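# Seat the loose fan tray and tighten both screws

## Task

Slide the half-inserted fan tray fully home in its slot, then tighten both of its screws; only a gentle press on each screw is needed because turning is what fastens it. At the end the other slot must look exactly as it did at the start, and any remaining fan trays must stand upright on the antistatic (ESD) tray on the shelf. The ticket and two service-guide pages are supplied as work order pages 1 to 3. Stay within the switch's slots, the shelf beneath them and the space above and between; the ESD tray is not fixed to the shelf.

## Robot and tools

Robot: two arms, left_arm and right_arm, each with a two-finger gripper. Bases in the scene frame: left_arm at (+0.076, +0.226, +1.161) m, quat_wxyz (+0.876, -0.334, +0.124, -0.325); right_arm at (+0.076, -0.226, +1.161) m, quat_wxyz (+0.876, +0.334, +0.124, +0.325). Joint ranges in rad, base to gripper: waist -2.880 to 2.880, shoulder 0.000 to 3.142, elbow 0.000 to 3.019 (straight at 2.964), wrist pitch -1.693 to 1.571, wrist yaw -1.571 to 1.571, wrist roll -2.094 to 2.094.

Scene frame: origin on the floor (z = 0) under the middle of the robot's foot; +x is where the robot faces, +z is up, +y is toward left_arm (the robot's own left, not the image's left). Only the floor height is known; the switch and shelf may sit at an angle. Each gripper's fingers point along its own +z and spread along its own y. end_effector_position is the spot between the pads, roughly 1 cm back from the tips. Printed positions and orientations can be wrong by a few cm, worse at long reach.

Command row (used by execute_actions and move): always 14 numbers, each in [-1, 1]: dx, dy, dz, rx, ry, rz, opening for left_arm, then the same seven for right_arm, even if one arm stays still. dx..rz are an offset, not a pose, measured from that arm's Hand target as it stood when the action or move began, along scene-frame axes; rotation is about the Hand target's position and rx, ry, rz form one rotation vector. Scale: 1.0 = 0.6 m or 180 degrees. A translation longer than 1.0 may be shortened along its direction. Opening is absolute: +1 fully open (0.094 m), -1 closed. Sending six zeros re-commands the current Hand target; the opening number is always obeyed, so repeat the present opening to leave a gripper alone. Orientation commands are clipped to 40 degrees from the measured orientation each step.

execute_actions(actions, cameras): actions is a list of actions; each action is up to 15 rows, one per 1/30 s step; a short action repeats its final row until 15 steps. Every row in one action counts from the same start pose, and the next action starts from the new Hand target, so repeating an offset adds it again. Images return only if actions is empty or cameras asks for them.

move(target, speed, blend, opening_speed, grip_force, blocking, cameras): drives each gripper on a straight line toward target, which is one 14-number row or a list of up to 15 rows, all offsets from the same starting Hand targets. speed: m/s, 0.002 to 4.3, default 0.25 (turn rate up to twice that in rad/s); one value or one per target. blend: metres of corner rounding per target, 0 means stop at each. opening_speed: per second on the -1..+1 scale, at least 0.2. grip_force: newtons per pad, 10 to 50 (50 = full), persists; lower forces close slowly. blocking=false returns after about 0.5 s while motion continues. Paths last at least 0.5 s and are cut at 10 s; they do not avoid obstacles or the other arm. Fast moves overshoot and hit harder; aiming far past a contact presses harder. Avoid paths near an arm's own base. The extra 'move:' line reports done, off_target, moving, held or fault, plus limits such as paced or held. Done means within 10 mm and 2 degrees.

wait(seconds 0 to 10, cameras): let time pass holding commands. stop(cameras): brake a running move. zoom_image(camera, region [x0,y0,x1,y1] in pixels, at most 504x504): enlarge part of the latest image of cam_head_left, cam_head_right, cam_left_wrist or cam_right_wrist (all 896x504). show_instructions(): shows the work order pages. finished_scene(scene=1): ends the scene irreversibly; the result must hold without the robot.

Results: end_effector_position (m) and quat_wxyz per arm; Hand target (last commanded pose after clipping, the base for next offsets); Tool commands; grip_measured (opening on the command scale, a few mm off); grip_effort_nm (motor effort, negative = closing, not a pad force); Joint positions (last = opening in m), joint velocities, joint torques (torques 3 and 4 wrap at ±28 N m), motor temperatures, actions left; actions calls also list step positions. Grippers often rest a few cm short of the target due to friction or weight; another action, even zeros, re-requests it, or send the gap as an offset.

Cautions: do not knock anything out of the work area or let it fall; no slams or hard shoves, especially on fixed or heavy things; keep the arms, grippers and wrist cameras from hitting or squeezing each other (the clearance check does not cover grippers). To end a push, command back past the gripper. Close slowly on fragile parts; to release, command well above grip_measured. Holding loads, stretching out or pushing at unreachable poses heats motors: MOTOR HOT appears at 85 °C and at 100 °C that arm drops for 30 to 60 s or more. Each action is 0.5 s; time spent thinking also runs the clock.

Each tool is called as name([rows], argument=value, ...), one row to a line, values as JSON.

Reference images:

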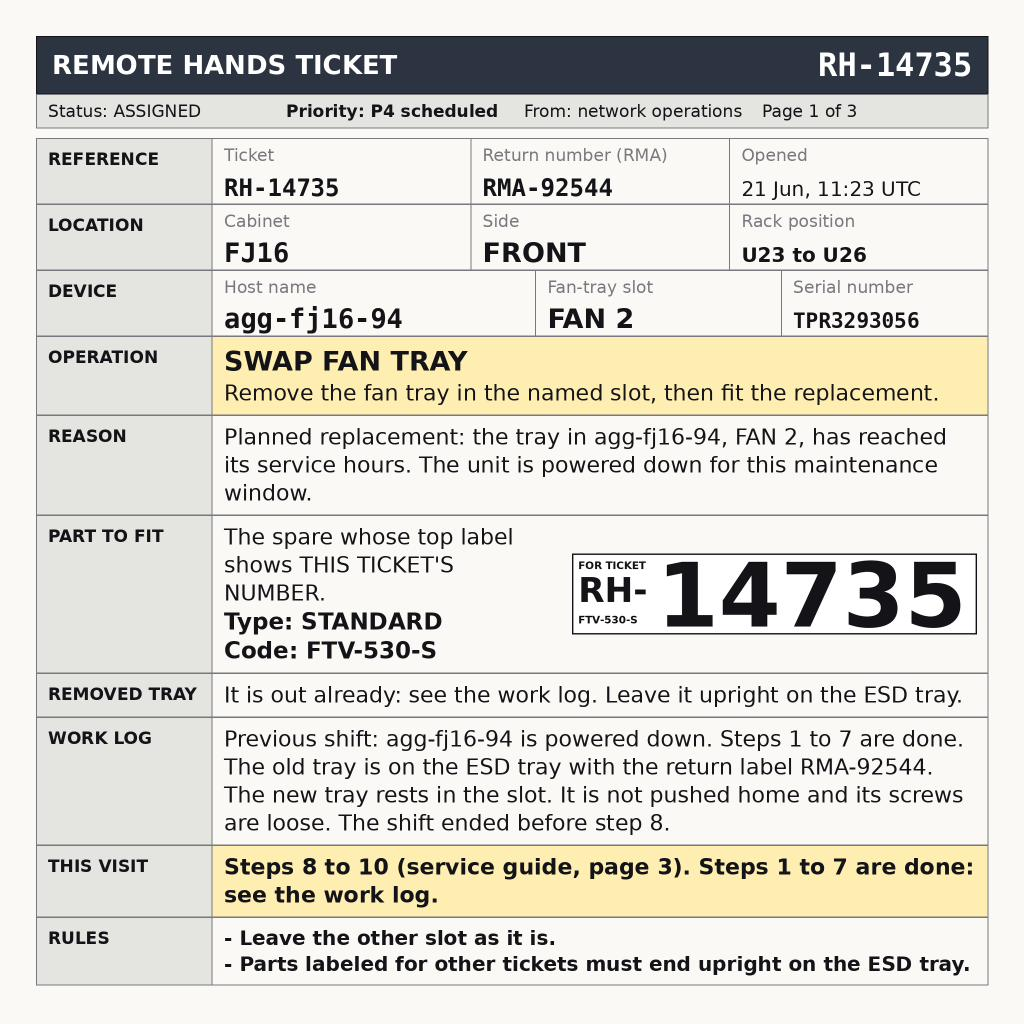

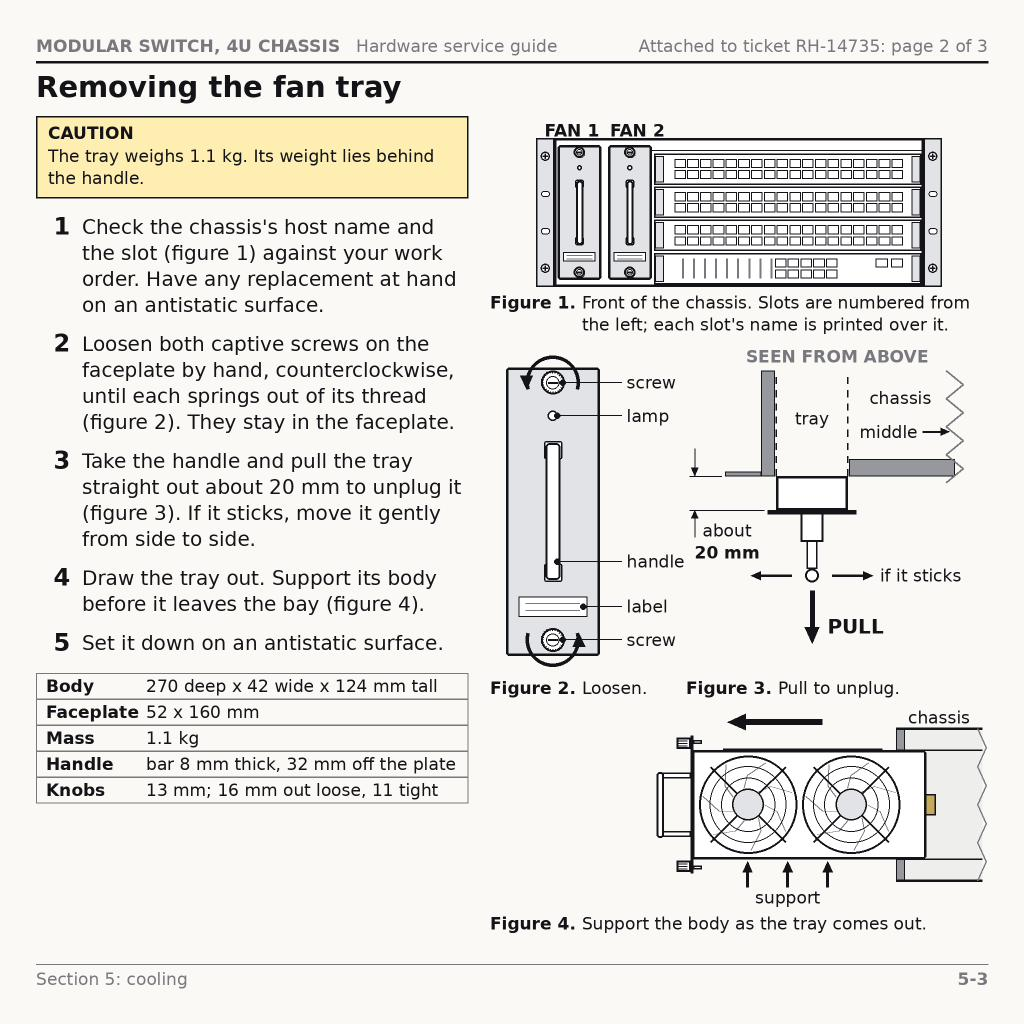

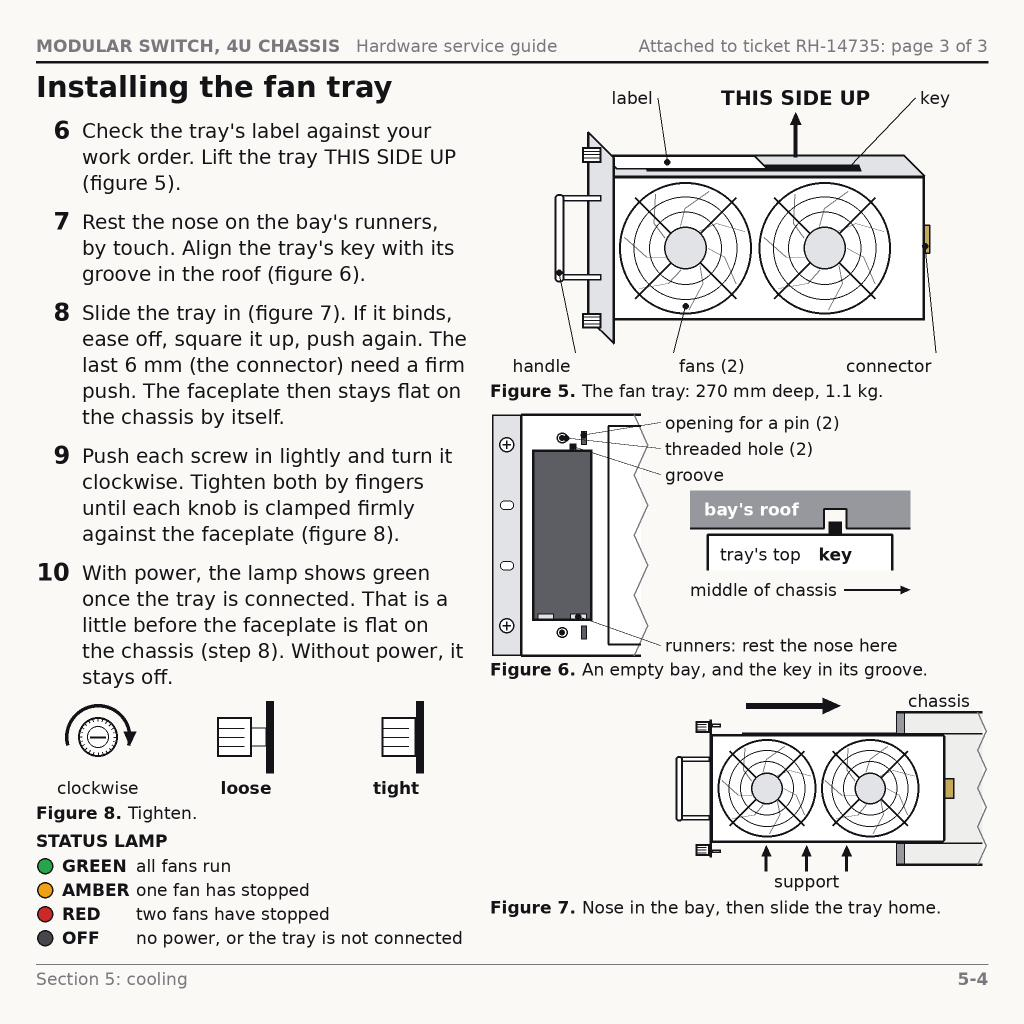

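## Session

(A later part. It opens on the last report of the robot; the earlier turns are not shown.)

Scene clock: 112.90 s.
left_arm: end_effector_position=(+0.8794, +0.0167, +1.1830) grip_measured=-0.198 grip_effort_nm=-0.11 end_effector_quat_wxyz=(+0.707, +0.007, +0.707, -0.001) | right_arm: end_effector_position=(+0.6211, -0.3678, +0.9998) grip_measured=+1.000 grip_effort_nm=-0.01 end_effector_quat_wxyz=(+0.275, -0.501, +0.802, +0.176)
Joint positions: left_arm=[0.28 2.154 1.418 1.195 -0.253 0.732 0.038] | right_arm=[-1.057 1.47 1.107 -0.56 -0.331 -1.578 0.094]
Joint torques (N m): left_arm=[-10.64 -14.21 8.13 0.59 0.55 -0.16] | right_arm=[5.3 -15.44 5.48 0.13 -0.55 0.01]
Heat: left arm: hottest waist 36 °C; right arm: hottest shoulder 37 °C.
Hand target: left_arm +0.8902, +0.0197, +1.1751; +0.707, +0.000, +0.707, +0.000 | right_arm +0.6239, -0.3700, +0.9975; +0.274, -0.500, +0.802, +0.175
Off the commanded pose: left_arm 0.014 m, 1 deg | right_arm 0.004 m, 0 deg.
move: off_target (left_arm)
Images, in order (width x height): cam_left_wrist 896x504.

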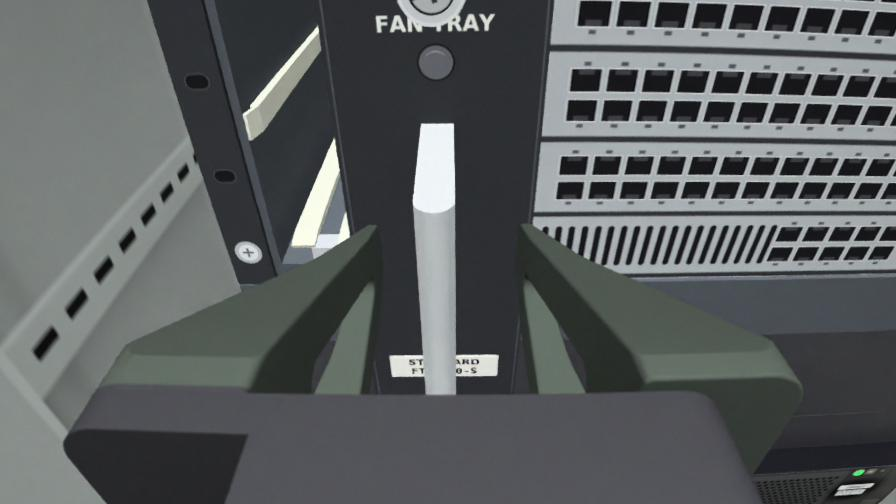

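move([
  [0.0,0.005,0.0,0,0,0,-0.2,0,0,0,0,0,0,1],
  [0.0,0.005,0.0,0,0,0,-0.9,0,0,0,0,0,0,1],
], speed=0.08, grip_force=[20,50], cameras=["cam_left_wrist"])

Scene clock: 123.60 s.
left_arm: end_effector_position=(+0.8797, +0.0175, +1.1820) grip_measured=-0.808 grip_effort_nm=-0.46 end_effector_quat_wxyz=(+0.708, +0.006, +0.707, -0.003) | right_arm: end_effector_position=(+0.6211, -0.3678, +0.9998) grip_measured=+1.000 grip_effort_nm=-0.01 end_effector_quat_wxyz=(+0.275, -0.501, +0.802, +0.176)
Joint positions: left_arm=[0.282 2.154 1.418 1.195 -0.25 0.725 0.009] | right_arm=[-1.057 1.47 1.107 -0.56 -0.331 -1.578 0.094]
Joint torques (N m): left_arm=[-10.17 -14.86 7.75 0.46 0.55 -0.09] | right_arm=[5.19 -15.56 5.48 0.2 -0.54 0.01]
Heat: left arm: hottest waist 36 °C; right arm: hottest shoulder 37 °C.
Hand target: left_arm +0.8903, +0.0229, +1.1750; +0.707, +0.000, +0.707, +0.000 | right_arm +0.6239, -0.3700, +0.9975; +0.274, -0.500, +0.802, +0.175
Off the commanded pose: left_arm 0.014 m, 1 deg | right_arm 0.004 m, 0 deg.
grip_force (N): 20, 50
move: off_target (left_arm); target 2's new opening was sent with left_arm's hand 0.014 m and 1 deg from that target
Images, in order (width x height): cam_left_wrist 896x504.

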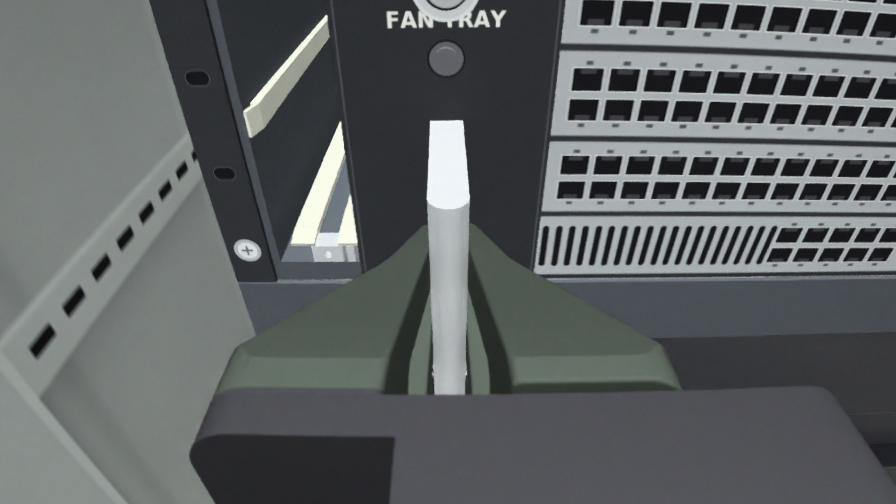

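move(target=[0.05,-0.006,0.0,0,0,-0.008,-0.9,0,0,0,0,0,0,1], speed=0.06, cameras=["cam_left_wrist"])

Scene clock: 137.57 s.
left_arm: end_effector_position=(+0.9071, +0.0169, +1.1832) grip_measured=-0.808 grip_effort_nm=-0.46 end_effector_quat_wxyz=(+0.707, +0.013, +0.707, -0.010) | right_arm: end_effector_position=(+0.6211, -0.3678, +0.9998) grip_measured=+1.000 grip_effort_nm=-0.01 end_effector_quat_wxyz=(+0.275, -0.501, +0.802, +0.176)
Joint positions: left_arm=[0.295 2.171 1.504 1.111 -0.223 0.716 0.009] | right_arm=[-1.057 1.47 1.107 -0.56 -0.331 -1.578 0.094]
Joint torques (N m): left_arm=[-10.4 -14.74 9.24 0.18 0.66 -0.12] | right_arm=[5.07 -15.68 5.53 0.24 -0.53 0]
Heat: left arm: hottest waist 36 °C; right arm: hottest shoulder 37 °C.
Hand target: left_arm +0.9203, +0.0191, +1.1749; +0.707, +0.009, +0.707, -0.009 | right_arm +0.6239, -0.3700, +0.9975; +0.274, -0.500, +0.802, +0.175
Off the commanded pose: left_arm 0.016 m, 1 deg | right_arm 0.004 m, 0 deg.
grip_force (N): 20, 50
move: off_target (left_arm)
Images, in order (width x height): cam_left_wrist 896x504.

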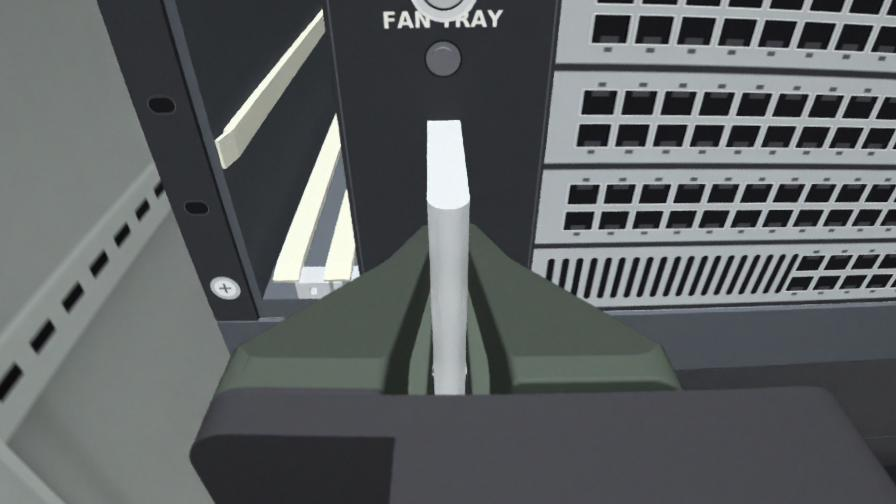

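move(target=[0.058,-0.003,0.0,0,0,0,-0.9,0,0,0,0,0,0,1], speed=0.06, cameras=["cam_left_wrist"])

Scene clock: 143.20 s.
left_arm: end_effector_position=(+0.9429, +0.0166, +1.1846) grip_measured=-0.808 grip_effort_nm=-0.46 end_effector_quat_wxyz=(+0.708, +0.012, +0.706, -0.009) | right_arm: end_effector_position=(+0.6211, -0.3678, +0.9998) grip_measured=+1.000 grip_effort_nm=-0.01 end_effector_quat_wxyz=(+0.275, -0.501, +0.802, +0.176)
Joint positions: left_arm=[0.306 2.214 1.635 1.024 -0.215 0.712 0.009] | right_arm=[-1.057 1.47 1.107 -0.56 -0.331 -1.578 0.094]
Joint torques (N m): left_arm=[-10.81 -15.56 9.7 0.25 0.69 -0.11] | right_arm=[5.07 -15.56 5.45 0.24 -0.55 0.02]
Heat: left arm: hottest waist 36 °C; right arm: hottest shoulder 37 °C.
Hand target: left_arm +0.9550, +0.0173, +1.1751; +0.707, +0.009, +0.707, -0.009 | right_arm +0.6239, -0.3700, +0.9975; +0.274, -0.500, +0.802, +0.175
Off the commanded pose: left_arm 0.016 m, 0 deg | right_arm 0.004 m, 0 deg.
grip_force (N): 20, 50
move: off_target (left_arm)
Images, in order (width x height): cam_left_wrist 896x504.

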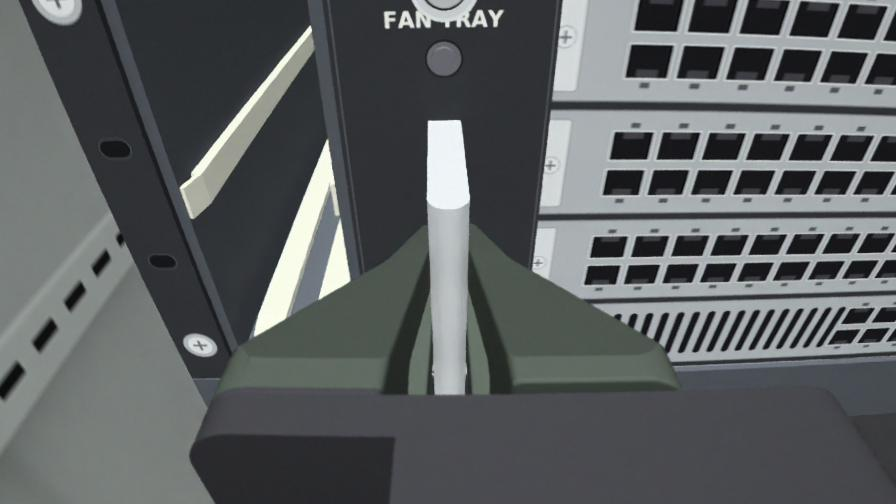

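move(target=[0.04,-0.001,0.0,0,0,0,-0.9,0,0,0,0,0,0,1], speed=0.05, cameras=["cam_left_wrist","cam_head_right"])

Scene clock: 149.83 s.
left_arm: end_effector_position=(+0.9603, +0.0175, +1.1850) grip_measured=-0.808 grip_effort_nm=-0.46 end_effector_quat_wxyz=(+0.708, +0.011, +0.706, -0.008) | right_arm: end_effector_position=(+0.6211, -0.3678, +0.9998) grip_measured=+1.000 grip_effort_nm=-0.01 end_effector_quat_wxyz=(+0.275, -0.501, +0.802, +0.176)
Joint positions: left_arm=[0.312 2.236 1.702 0.981 -0.211 0.71 0.009] | right_arm=[-1.057 1.47 1.107 -0.56 -0.331 -1.578 0.094]
Joint torques (N m): left_arm=[-11.63 -14.74 12.04 -0.32 0.79 -0.13] | right_arm=[5.3 -15.44 5.45 0.2 -0.56 0.01]
Heat: left arm: hottest waist 36 °C; right arm: hottest shoulder 37 °C.
Hand target: left_arm +0.9791, +0.0168, +1.1751; +0.707, +0.009, +0.707, -0.009 | right_arm +0.6239, -0.3700, +0.9975; +0.274, -0.500, +0.802, +0.175
Off the commanded pose: left_arm 0.021 m, 0 deg | right_arm 0.004 m, 0 deg.
grip_force (N): 20, 50
move: off_target (left_arm)
Images, in order (width x height): cam_head_right 896x504, cam_left_wrist 896x504.

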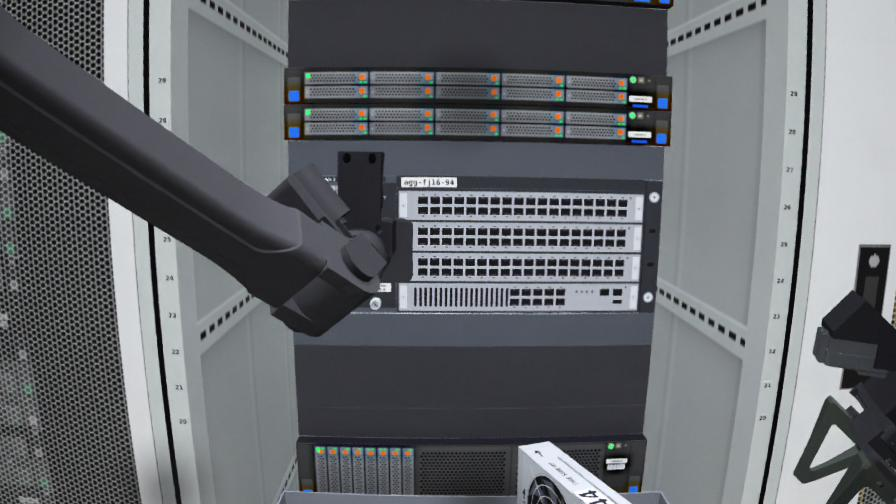

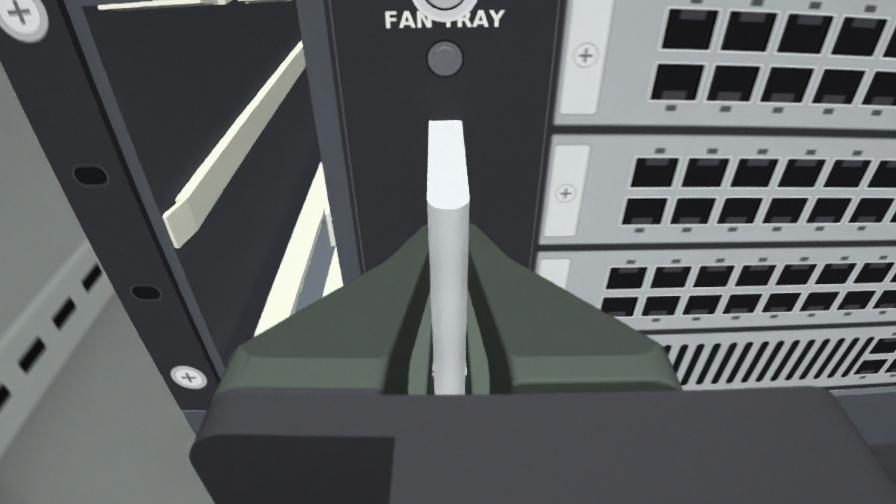

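move(target=[0.033,-0.001,0.0,0,0,0,-0.9,0,0,0,0,0,0,1], speed=0.05, cameras=["cam_left_wrist"])

Scene clock: 153.87 s.
left_arm: end_effector_position=(+0.9751, +0.0163, +1.1827) grip_measured=-0.837 grip_effort_nm=-0.46 end_effector_quat_wxyz=(+0.706, +0.012, +0.708, -0.008) | right_arm: end_effector_position=(+0.6211, -0.3678, +0.9998) grip_measured=+1.000 grip_effort_nm=-0.01 end_effector_quat_wxyz=(+0.275, -0.501, +0.802, +0.176)
Joint positions: left_arm=[0.317 2.262 1.765 0.938 -0.209 0.708 0.008] | right_arm=[-1.057 1.47 1.107 -0.56 -0.331 -1.578 0.094]
Joint torques (N m): left_arm=[-12.1 -15.21 13.59 -0.72 0.92 -0.07] | right_arm=[5.36 -15.38 5.52 0.17 -0.53 0.02]
Heat: left arm: hottest waist 36 °C; right arm: hottest shoulder 37 °C.
Hand target: left_arm +0.9988, +0.0161, +1.1750; +0.707, +0.009, +0.707, -0.009 | right_arm +0.6239, -0.3700, +0.9975; +0.274, -0.500, +0.802, +0.175
Off the commanded pose: left_arm 0.025 m, 0 deg | right_arm 0.004 m, 0 deg.
grip_force (N): 20, 50
move: off_target (left_arm)
Images, in order (width x height): cam_left_wrist 896x504.

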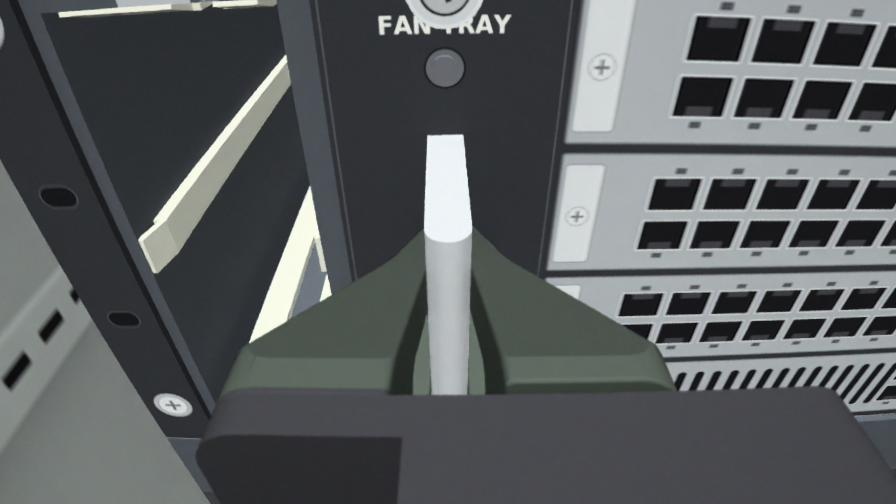

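move(target=[0.03,-0.001,0.0,0,0,0,-0.9,0,0,0,0,0,0,1], speed=0.05, cameras=["cam_left_wrist"])

Scene clock: 157.03 s.
left_arm: end_effector_position=(+0.9788, +0.0166, +1.1829) grip_measured=-0.837 grip_effort_nm=-0.46 end_effector_quat_wxyz=(+0.706, +0.011, +0.708, -0.008) | right_arm: end_effector_position=(+0.6211, -0.3678, +0.9998) grip_measured=+1.000 grip_effort_nm=-0.01 end_effector_quat_wxyz=(+0.275, -0.501, +0.802, +0.176)
Joint positions: left_arm=[0.317 2.268 1.781 0.929 -0.21 0.707 0.008] | right_arm=[-1.057 1.47 1.107 -0.56 -0.331 -1.578 0.094]
Joint torques (N m): left_arm=[-11.63 -13.92 16.94 -1.69 1.16 -0.1] | right_arm=[5.42 -15.44 5.48 0.2 -0.53 0]
Heat: left arm: hottest waist 36 °C; right arm: hottest shoulder 37 °C.
Hand target: left_arm +1.0169, +0.0157, +1.1749; +0.707, +0.009, +0.707, -0.008 | right_arm +0.6239, -0.3700, +0.9975; +0.274, -0.500, +0.802, +0.175
Off the commanded pose: left_arm 0.039 m, 0 deg | right_arm 0.004 m, 0 deg.
grip_force (N): 20, 50
move: off_target (left_arm)
Images, in order (width x height): cam_left_wrist 896x504.

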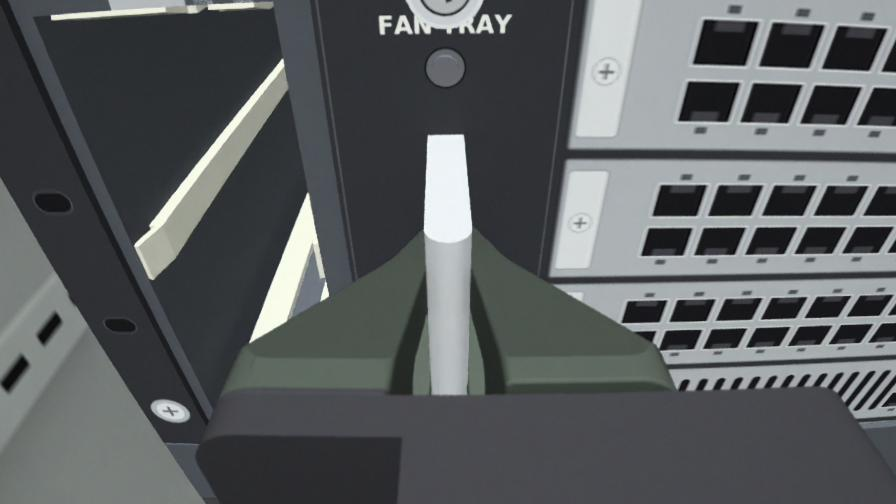

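move(target=[0.035,-0.001,0.0,0,0,0,-0.9,0,0,0,0,0,0,1], speed=0.05, cameras=["cam_left_wrist"])

zoom_image(camera="cam_left_wrist", region=[250, 0, 650, 300])

Scene clock: 160.53 s.
left_arm: end_effector_position=(+0.9796, +0.0170, +1.1833) grip_measured=-0.837 grip_effort_nm=-0.46 end_effector_quat_wxyz=(+0.706, +0.010, +0.708, -0.007) | right_arm: end_effector_position=(+0.6211, -0.3678, +0.9998) grip_measured=+1.000 grip_effort_nm=-0.01 end_effector_quat_wxyz=(+0.275, -0.501, +0.802, +0.176)
Joint positions: left_arm=[0.317 2.269 1.784 0.928 -0.211 0.706 0.008] | right_arm=[-1.057 1.47 1.107 -0.56 -0.331 -1.578 0.094]
Joint torques (N m): left_arm=[-10.87 -12.92 20.6 -2.69 1.39 -0.17] | right_arm=[5.54 -15.5 5.46 0.13 -0.55 0.02]
Motor temperatures (°C): left_arm=[36 36 36 32 30 28 30] | right_arm=[30 37 35 29 33 31 30]
Heat: left arm: hottest waist 36 °C; right arm: hottest shoulder 37 °C.
Hand target: left_arm +1.0379, +0.0151, +1.1748; +0.707, +0.009, +0.707, -0.008 | right_arm +0.6239, -0.3700, +0.9975; +0.274, -0.500, +0.802, +0.175
Off the commanded pose: left_arm 0.059 m, 0 deg | right_arm 0.004 m, 0 deg.
grip_force (N): 20, 50
move: off_target (left_arm)
Images, in order (width x height): cam_left_wrist 896x504.

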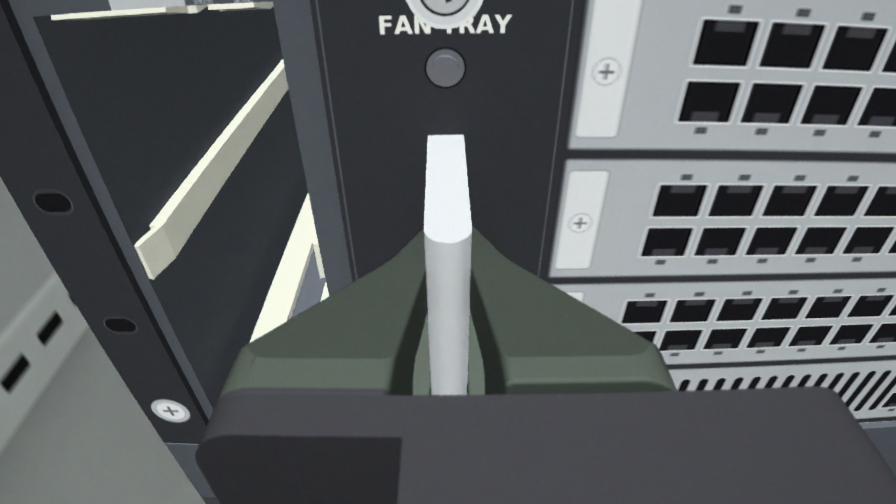

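Scaled by 1.260 from the camera's 896x504 image, which has a finer 1280x720 frame.

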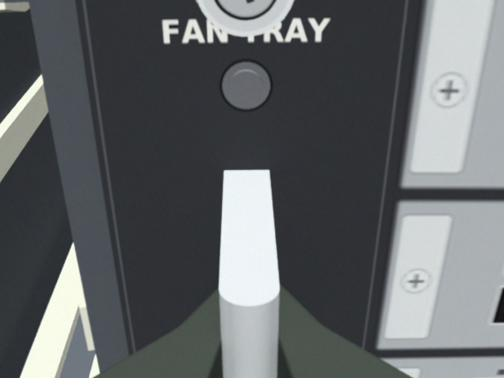

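move([
  [-0.08,0.0,0.0,0,0,0,-0.9,0,0,0,0,0,0,1],
  [-0.08,0.0,0,0,0,0,-0.3,0,0,0,0,0,0,1],
  [-0.22,0.0,0,0,0,0,-0.3,0,0,0,0,0,0,1],
], speed=0.12, grip_force=[50,50], cameras=["cam_left_wrist","cam_head_right","cam_head_left"])

Scene clock: 166.87 s.
left_arm: end_effector_position=(+0.9075, +0.0147, +1.1569) grip_measured=-0.302 grip_effort_nm=0.13 end_effector_quat_wxyz=(+0.698, +0.013, +0.716, -0.009) | right_arm: end_effector_position=(+0.6211, -0.3678, +0.9998) grip_measured=+1.000 grip_effort_nm=0.00 end_effector_quat_wxyz=(+0.275, -0.501, +0.802, +0.176)
Joint positions: left_arm=[0.313 2.208 1.521 1.11 -0.226 0.706 0.033] | right_arm=[-1.057 1.47 1.107 -0.56 -0.331 -1.578 0.094]
Joint torques (N m): left_arm=[-13.45 -18.84 4.37 1.58 0.35 0.07] | right_arm=[5.19 -15.56 5.44 0.23 -0.55 0.02]
Heat: left arm: hottest shoulder 37 °C; right arm: hottest shoulder 37 °C.
Hand target: left_arm +0.9059, +0.0151, +1.1750; +0.707, +0.009, +0.707, -0.009 | right_arm +0.6239, -0.3700, +0.9975; +0.274, -0.500, +0.802, +0.175
Off the commanded pose: left_arm 0.018 m, 1 deg | right_arm 0.004 m, 0 deg.
move: off_target (left_arm); target 2's new opening was sent with left_arm's hand 0.015 m and 1 deg from that target
Images, in order (width x height): cam_head_left 896x504, cam_head_right 896x504, cam_left_wrist 896x504.

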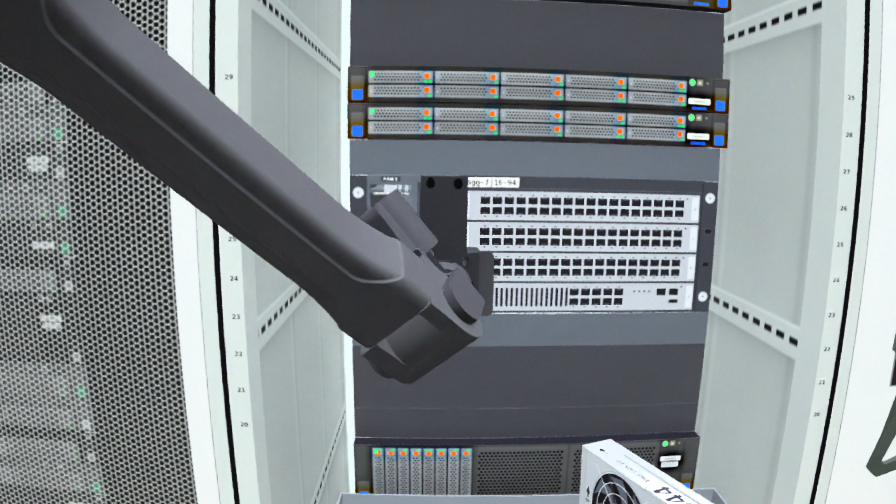

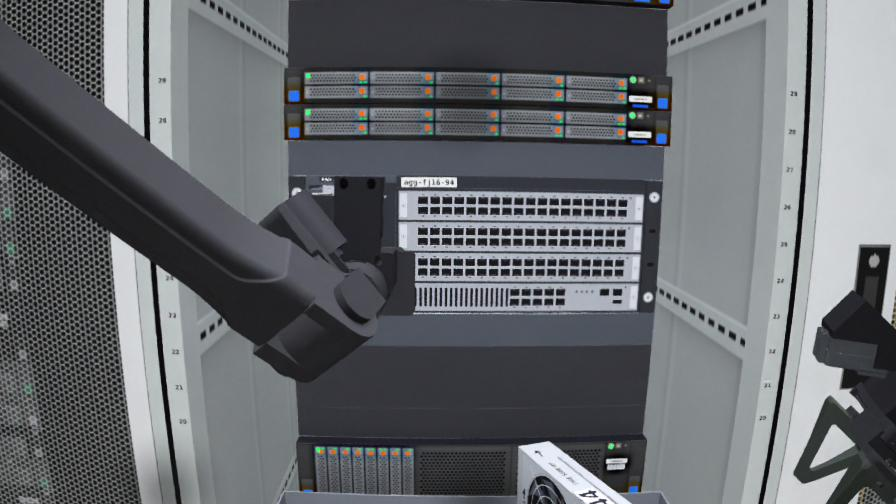

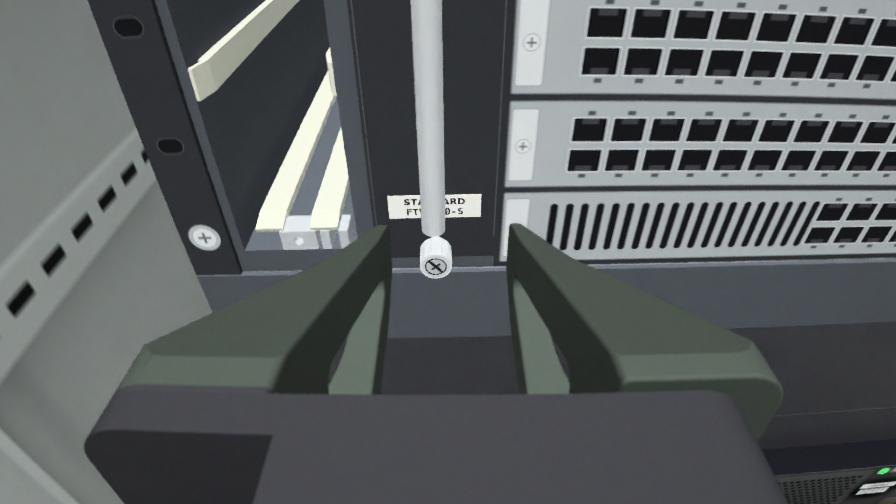

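zoom_image(camera="cam_left_wrist", region=[320, 160, 560, 300])

Scaled by 2.100 from the camera's 896x504 image, which has a finer 1280x720 frame.

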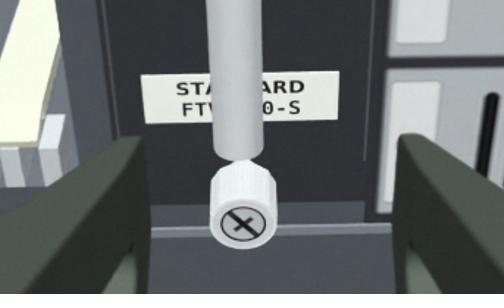

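move(target=[-0.1,0.2,0.0,0,0,0,-0.3,0,0,0,0,0,0,1], cameras=["cam_left_wrist","cam_head_right","cam_head_left"])

zoom_image(camera="cam_head_right", region=[290, 160, 430, 330])

zoom_image(camera="cam_left_wrist", region=[400, 0, 700, 200])

Scene clock: 177.60 s.
left_arm: end_effector_position=(+0.8496, +0.1370, +1.1732) grip_measured=-0.302 grip_effort_nm=0.13 end_effector_quat_wxyz=(+0.704, +0.014, +0.710, -0.003) | right_arm: end_effector_position=(+0.6211, -0.3678, +0.9998) grip_measured=+1.000 grip_effort_nm=0.00 end_effector_quat_wxyz=(+0.275, -0.501, +0.802, +0.176)
Joint positions: left_arm=[0.434 1.929 1.165 1.197 -0.11 0.668 0.033] | right_arm=[-1.057 1.47 1.107 -0.56 -0.331 -1.578 0.094]
Joint torques (N m): left_arm=[-9.76 -15.09 3.6 1.43 0.51 -0.18] | right_arm=[5.3 -15.44 5.48 0.13 -0.55 0]
Heat: left arm: hottest shoulder 38 °C; right arm: hottest shoulder 37 °C.
Hand target: left_arm +0.8459, +0.1350, +1.1751; +0.707, +0.009, +0.707, -0.009 | right_arm +0.6239, -0.3700, +0.9975; +0.274, -0.500, +0.802, +0.175
Off the commanded pose: left_arm 0.005 m, 1 deg | right_arm 0.004 m, 0 deg.
move: done
Images, in order (width x height): cam_head_left 896x504, cam_head_right 896x504, cam_left_wrist 896x504.

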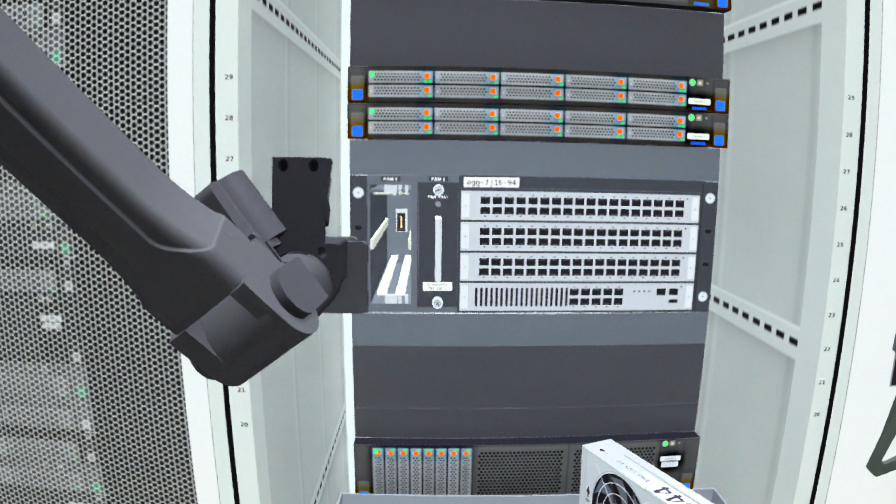

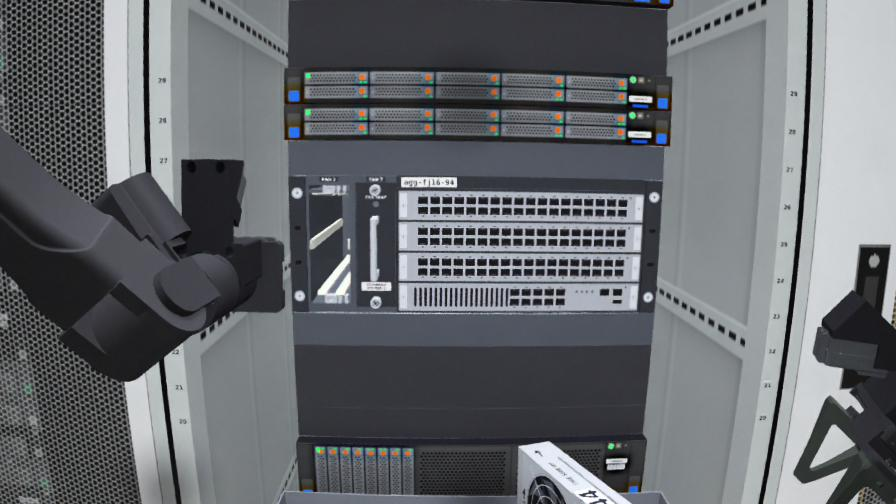

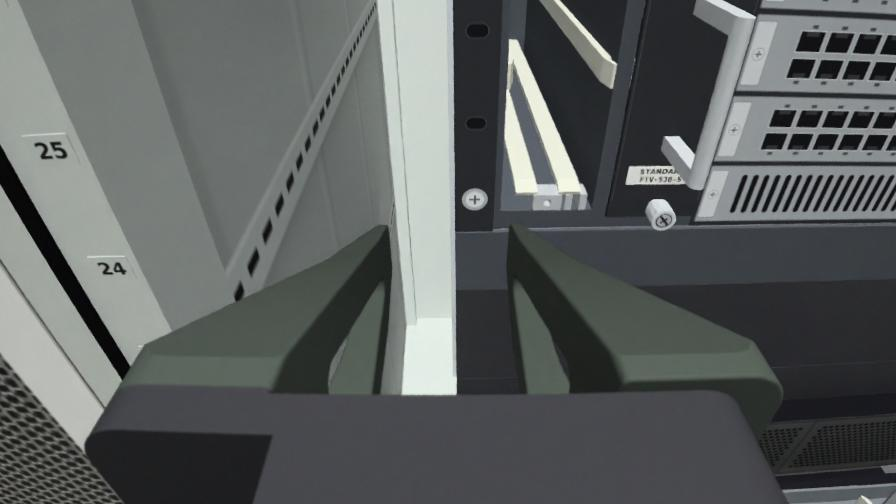

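Scaled by 2.965 from the camera's 896x504 image, which has a finer 1280x720 frame.

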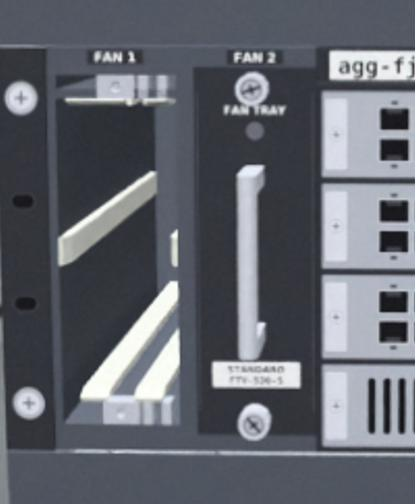

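Scaled by 1.680 from the camera's 896x504 image, which has a finer 1280x720 frame.

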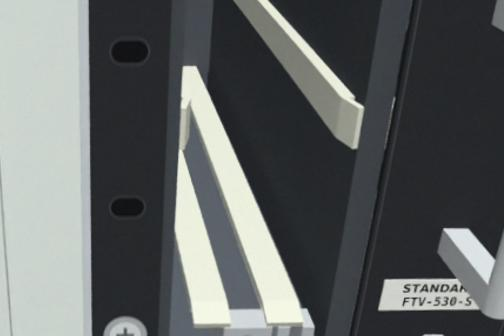

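zoom_image(camera="cam_left_wrist", region=[590, 0, 690, 60])

zoom_image(camera="cam_left_wrist", region=[590, 50, 670, 240])

Scaled by 5.040 from the camera's 896x504 image, which has a finer 1280x720 frame.

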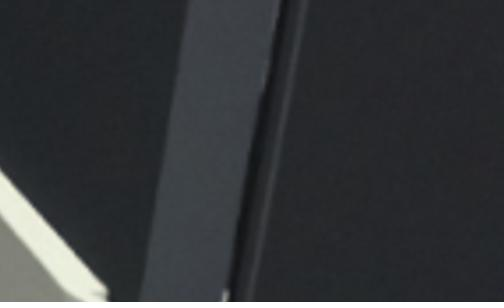

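Scaled by 2.653 from the camera's 896x504 image, which has a finer 1280x720 frame.

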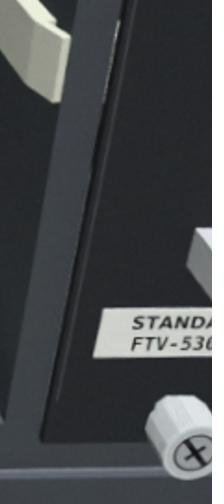

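move([
  [0.1,-0.197,0.01,0,0,0,-0.5,0,0,0,0,0,0,1],
  [0.19,-0.197,0.01,0,0,0,-0.5,0,0,0,0,0,0,1],
], speed=0.12, blend=[0.01,0], cameras=["cam_left_wrist"])

Scene clock: 201.30 s.
left_arm: end_effector_position=(+0.9497, +0.0138, +1.1848) grip_measured=-0.498 grip_effort_nm=-0.11 end_effector_quat_wxyz=(+0.705, +0.010, +0.709, -0.016) | right_arm: end_effector_position=(+0.6211, -0.3678, +0.9998) grip_measured=+1.000 grip_effort_nm=-0.01 end_effector_quat_wxyz=(+0.275, -0.501, +0.802, +0.176)
Joint positions: left_arm=[0.305 2.222 1.663 0.996 -0.215 0.697 0.024] | right_arm=[-1.057 1.47 1.107 -0.56 -0.331 -1.578 0.094]
Joint torques (N m): left_arm=[-11.46 -16.26 9.17 0.55 0.52 0.11] | right_arm=[5.07 -15.56 5.48 0.2 -0.54 0]
Heat: left arm: hottest shoulder 37 °C; right arm: hottest shoulder 38 °C.
Hand target: left_arm +0.9598, +0.0167, +1.1810; +0.707, +0.009, +0.707, -0.009 | right_arm +0.6239, -0.3700, +0.9975; +0.274, -0.500, +0.802, +0.175
Off the commanded pose: left_arm 0.011 m, 1 deg | right_arm 0.004 m, 0 deg.
move: off_target (left_arm)
Images, in order (width x height): cam_left_wrist 896x504.

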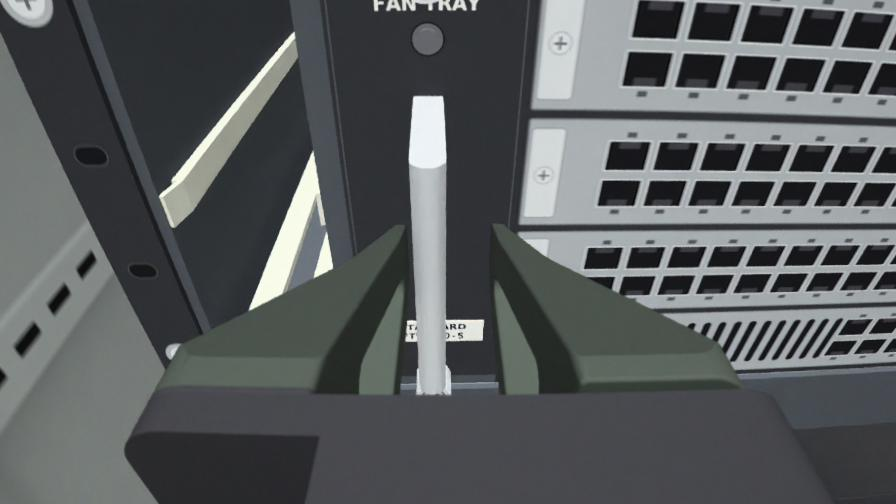

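move([
  [0.0,0.008,0.0,0,0,0,-0.5,0,0,0,0,0,0,1],
  [0.045,0.008,0.0,0,0,0.0,-0.5,0,0,0,0,0,0,1],
  [0.045,0.008,0.0,0,0,0.0,-0.9,0,0,0,0,0,0,1],
], speed=0.06, grip_force=[20,50], cameras=["cam_left_wrist"])

Scene clock: 206.77 s.
left_arm: end_effector_position=(+0.9756, +0.0167, +1.1858) grip_measured=-0.833 grip_effort_nm=-0.46 end_effector_quat_wxyz=(+0.705, +0.013, +0.709, -0.014) | right_arm: end_effector_position=(+0.6211, -0.3678, +0.9998) grip_measured=+1.000 grip_effort_nm=-0.01 end_effector_quat_wxyz=(+0.275, -0.501, +0.802, +0.176)
Joint positions: left_arm=[0.316 2.252 1.761 0.925 -0.203 0.701 0.008] | right_arm=[-1.057 1.47 1.107 -0.56 -0.331 -1.578 0.094]
Joint torques (N m): left_arm=[-11.99 -16.85 9.89 0.65 0.52 -0.08] | right_arm=[5.3 -15.5 5.46 0.17 -0.54 0.01]
Heat: left arm: hottest shoulder 37 °C; right arm: hottest shoulder 38 °C.
Hand target: left_arm +0.9869, +0.0216, +1.1811; +0.707, +0.009, +0.707, -0.009 | right_arm +0.6239, -0.3700, +0.9975; +0.274, -0.500, +0.802, +0.175
Off the commanded pose: left_arm 0.013 m, 1 deg | right_arm 0.004 m, 0 deg.
grip_force (N): 20, 50
move: off_target (left_arm); target 3's new opening was sent with left_arm's hand 0.016 m and 1 deg from that target
Images, in order (width x height): cam_left_wrist 896x504.

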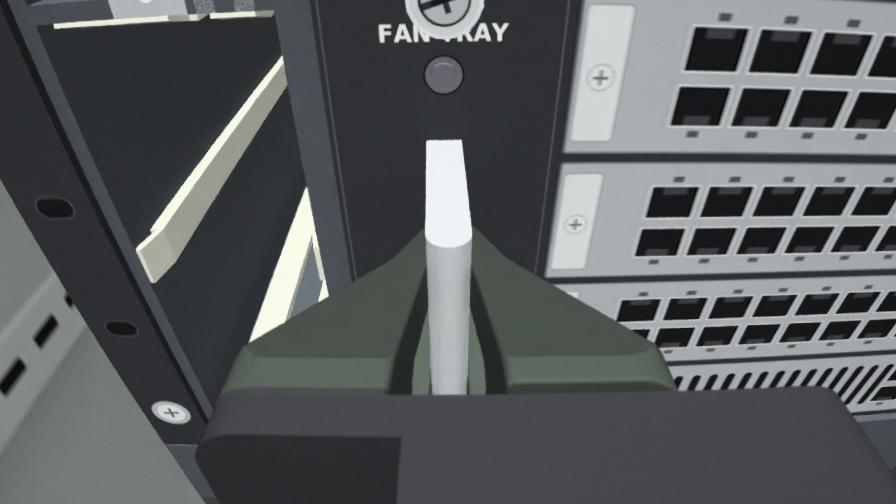

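move(target=[0.1,-0.006,0.0,0,0,0.0,-0.9,0,0,0,0,0,0,1], speed=0.06, cameras=[])

move(target=[0.035,-0.001,0.0,0,0,0.0,-0.9,0,0,0,0,0,0,1], speed=0.06, cameras=["cam_left_wrist"])

Scene clock: 211.77 s.
left_arm: end_effector_position=(+0.9800, +0.0171, +1.1854) grip_measured=-0.836 grip_effort_nm=-0.46 end_effector_quat_wxyz=(+0.703, +0.012, +0.711, -0.011) | right_arm: end_effector_position=(+0.6211, -0.3678, +0.9998) grip_measured=+1.000 grip_effort_nm=-0.01 end_effector_quat_wxyz=(+0.275, -0.501, +0.802, +0.176)
Joint positions: left_arm=[0.316 2.259 1.781 0.911 -0.213 0.701 0.008] | right_arm=[-1.057 1.47 1.107 -0.56 -0.331 -1.578 0.094]
Joint torques (N m): left_arm=[-10.99 -12.63 21.97 -2.86 1.51 -0.1] | right_arm=[5.19 -15.5 5.5 0.21 -0.55 0.01]
Heat: left arm: hottest waist 37 °C; right arm: hottest shoulder 38 °C.
Hand target: left_arm +1.0469, +0.0180, +1.1811; +0.707, +0.009, +0.707, -0.009 | right_arm +0.6239, -0.3700, +0.9975; +0.274, -0.500, +0.802, +0.175
Off the commanded pose: left_arm 0.067 m, 1 deg | right_arm 0.004 m, 0 deg.
grip_force (N): 20, 50
move: off_target (left_arm)
No camera images: "cameras" was empty.

Scene clock: 212.77 s.
left_arm: end_effector_position=(+0.9808, +0.0174, +1.1858) grip_measured=-0.836 grip_effort_nm=-0.46 end_effector_quat_wxyz=(+0.703, +0.011, +0.711, -0.011) | right_arm: end_effector_position=(+0.6211, -0.3678, +0.9998) grip_measured=+1.000 grip_effort_nm=-0.01 end_effector_quat_wxyz=(+0.275, -0.501, +0.802, +0.176)
Joint positions: left_arm=[0.316 2.26 1.783 0.909 -0.213 0.701 0.008] | right_arm=[-1.057 1.47 1.107 -0.56 -0.331 -1.578 0.094]
Joint torques (N m): left_arm=[-10.87 -12.4 24.62 -3.75 1.73 -0.1] | right_arm=[5.19 -15.5 5.46 0.13 -0.55 0.01]
Heat: left arm: hottest waist 37 °C; right arm: hottest shoulder 38 °C.
Hand target: left_arm +1.0680, +0.0175, +1.1812; +0.707, +0.009, +0.707, -0.009 | right_arm +0.6239, -0.3700, +0.9975; +0.274, -0.500, +0.802, +0.175
Off the commanded pose: left_arm 0.087 m, 1 deg | right_arm 0.004 m, 0 deg.
grip_force (N): 20, 50
move: off_target (left_arm)
Images, in order (width x height): cam_left_wrist 896x504.

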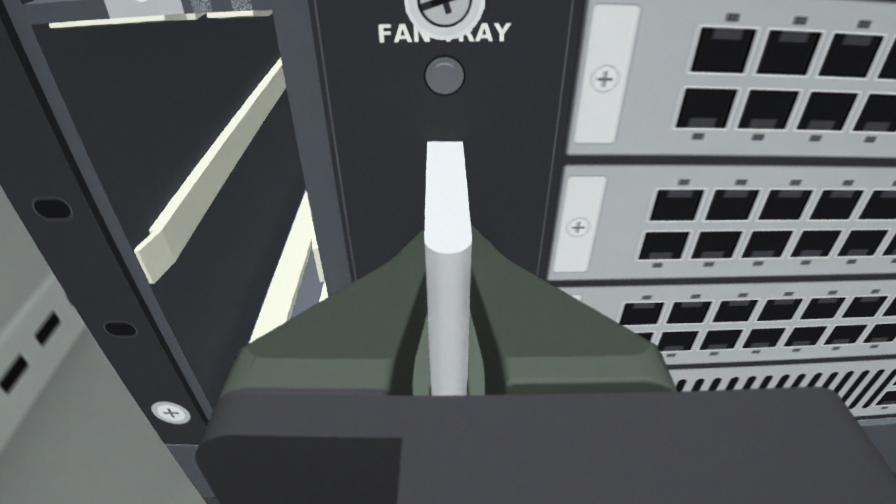

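move([
  [0.0,0.02,0.0,0,0,0.0,-0.9,0,0,0,0,0,0,1],
  [0.0,-0.02,0.0,0,0,0.0,-0.9,0,0,0,0,0,0,1],
  [0.0,0.0,0.0,0,0,0.0,-0.9,0,0,0,0,0,0,1],
], speed=0.06, blend=[0.004,0.004,0], cameras=["cam_left_wrist"])

Scene clock: 219.43 s.
left_arm: end_effector_position=(+0.9810, +0.0178, +1.1845) grip_measured=-0.836 grip_effort_nm=-0.46 end_effector_quat_wxyz=(+0.702, +0.010, +0.713, -0.009) | right_arm: end_effector_position=(+0.6211, -0.3678, +0.9998) grip_measured=+1.000 grip_effort_nm=-0.01 end_effector_quat_wxyz=(+0.275, -0.501, +0.802, +0.176)
Joint positions: left_arm=[0.316 2.261 1.785 0.909 -0.218 0.702 0.008] | right_arm=[-1.057 1.47 1.107 -0.56 -0.331 -1.578 0.094]
Joint torques (N m): left_arm=[-10.75 -12.28 24.57 -3.64 1.98 -0.12] | right_arm=[5.19 -15.56 5.49 0.17 -0.55 0]
Heat: left arm: hottest elbow 40 °C; right arm: hottest shoulder 38 °C.
Hand target: left_arm +1.0679, +0.0175, +1.1809; +0.707, +0.009, +0.707, -0.008 | right_arm +0.6239, -0.3700, +0.9975; +0.274, -0.500, +0.802, +0.175
Off the commanded pose: left_arm 0.087 m, 1 deg | right_arm 0.004 m, 0 deg.
grip_force (N): 20, 50
move: off_target (left_arm)
Images, in order (width x height): cam_left_wrist 896x504.

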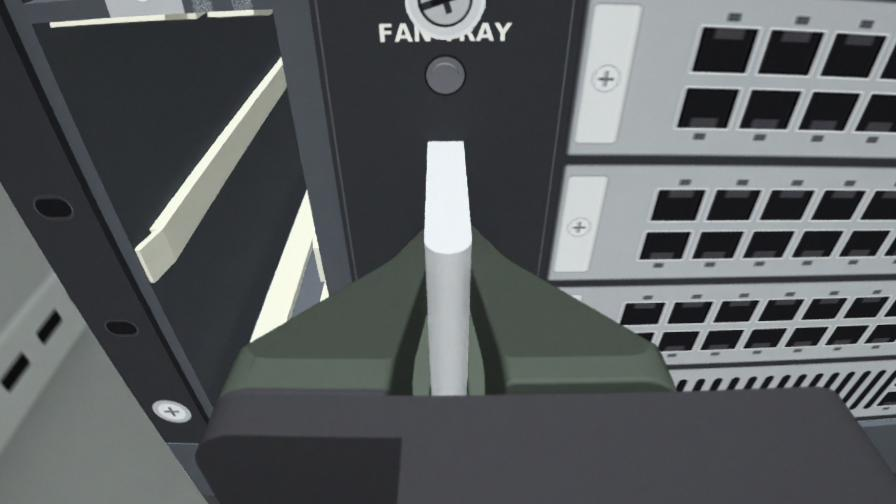

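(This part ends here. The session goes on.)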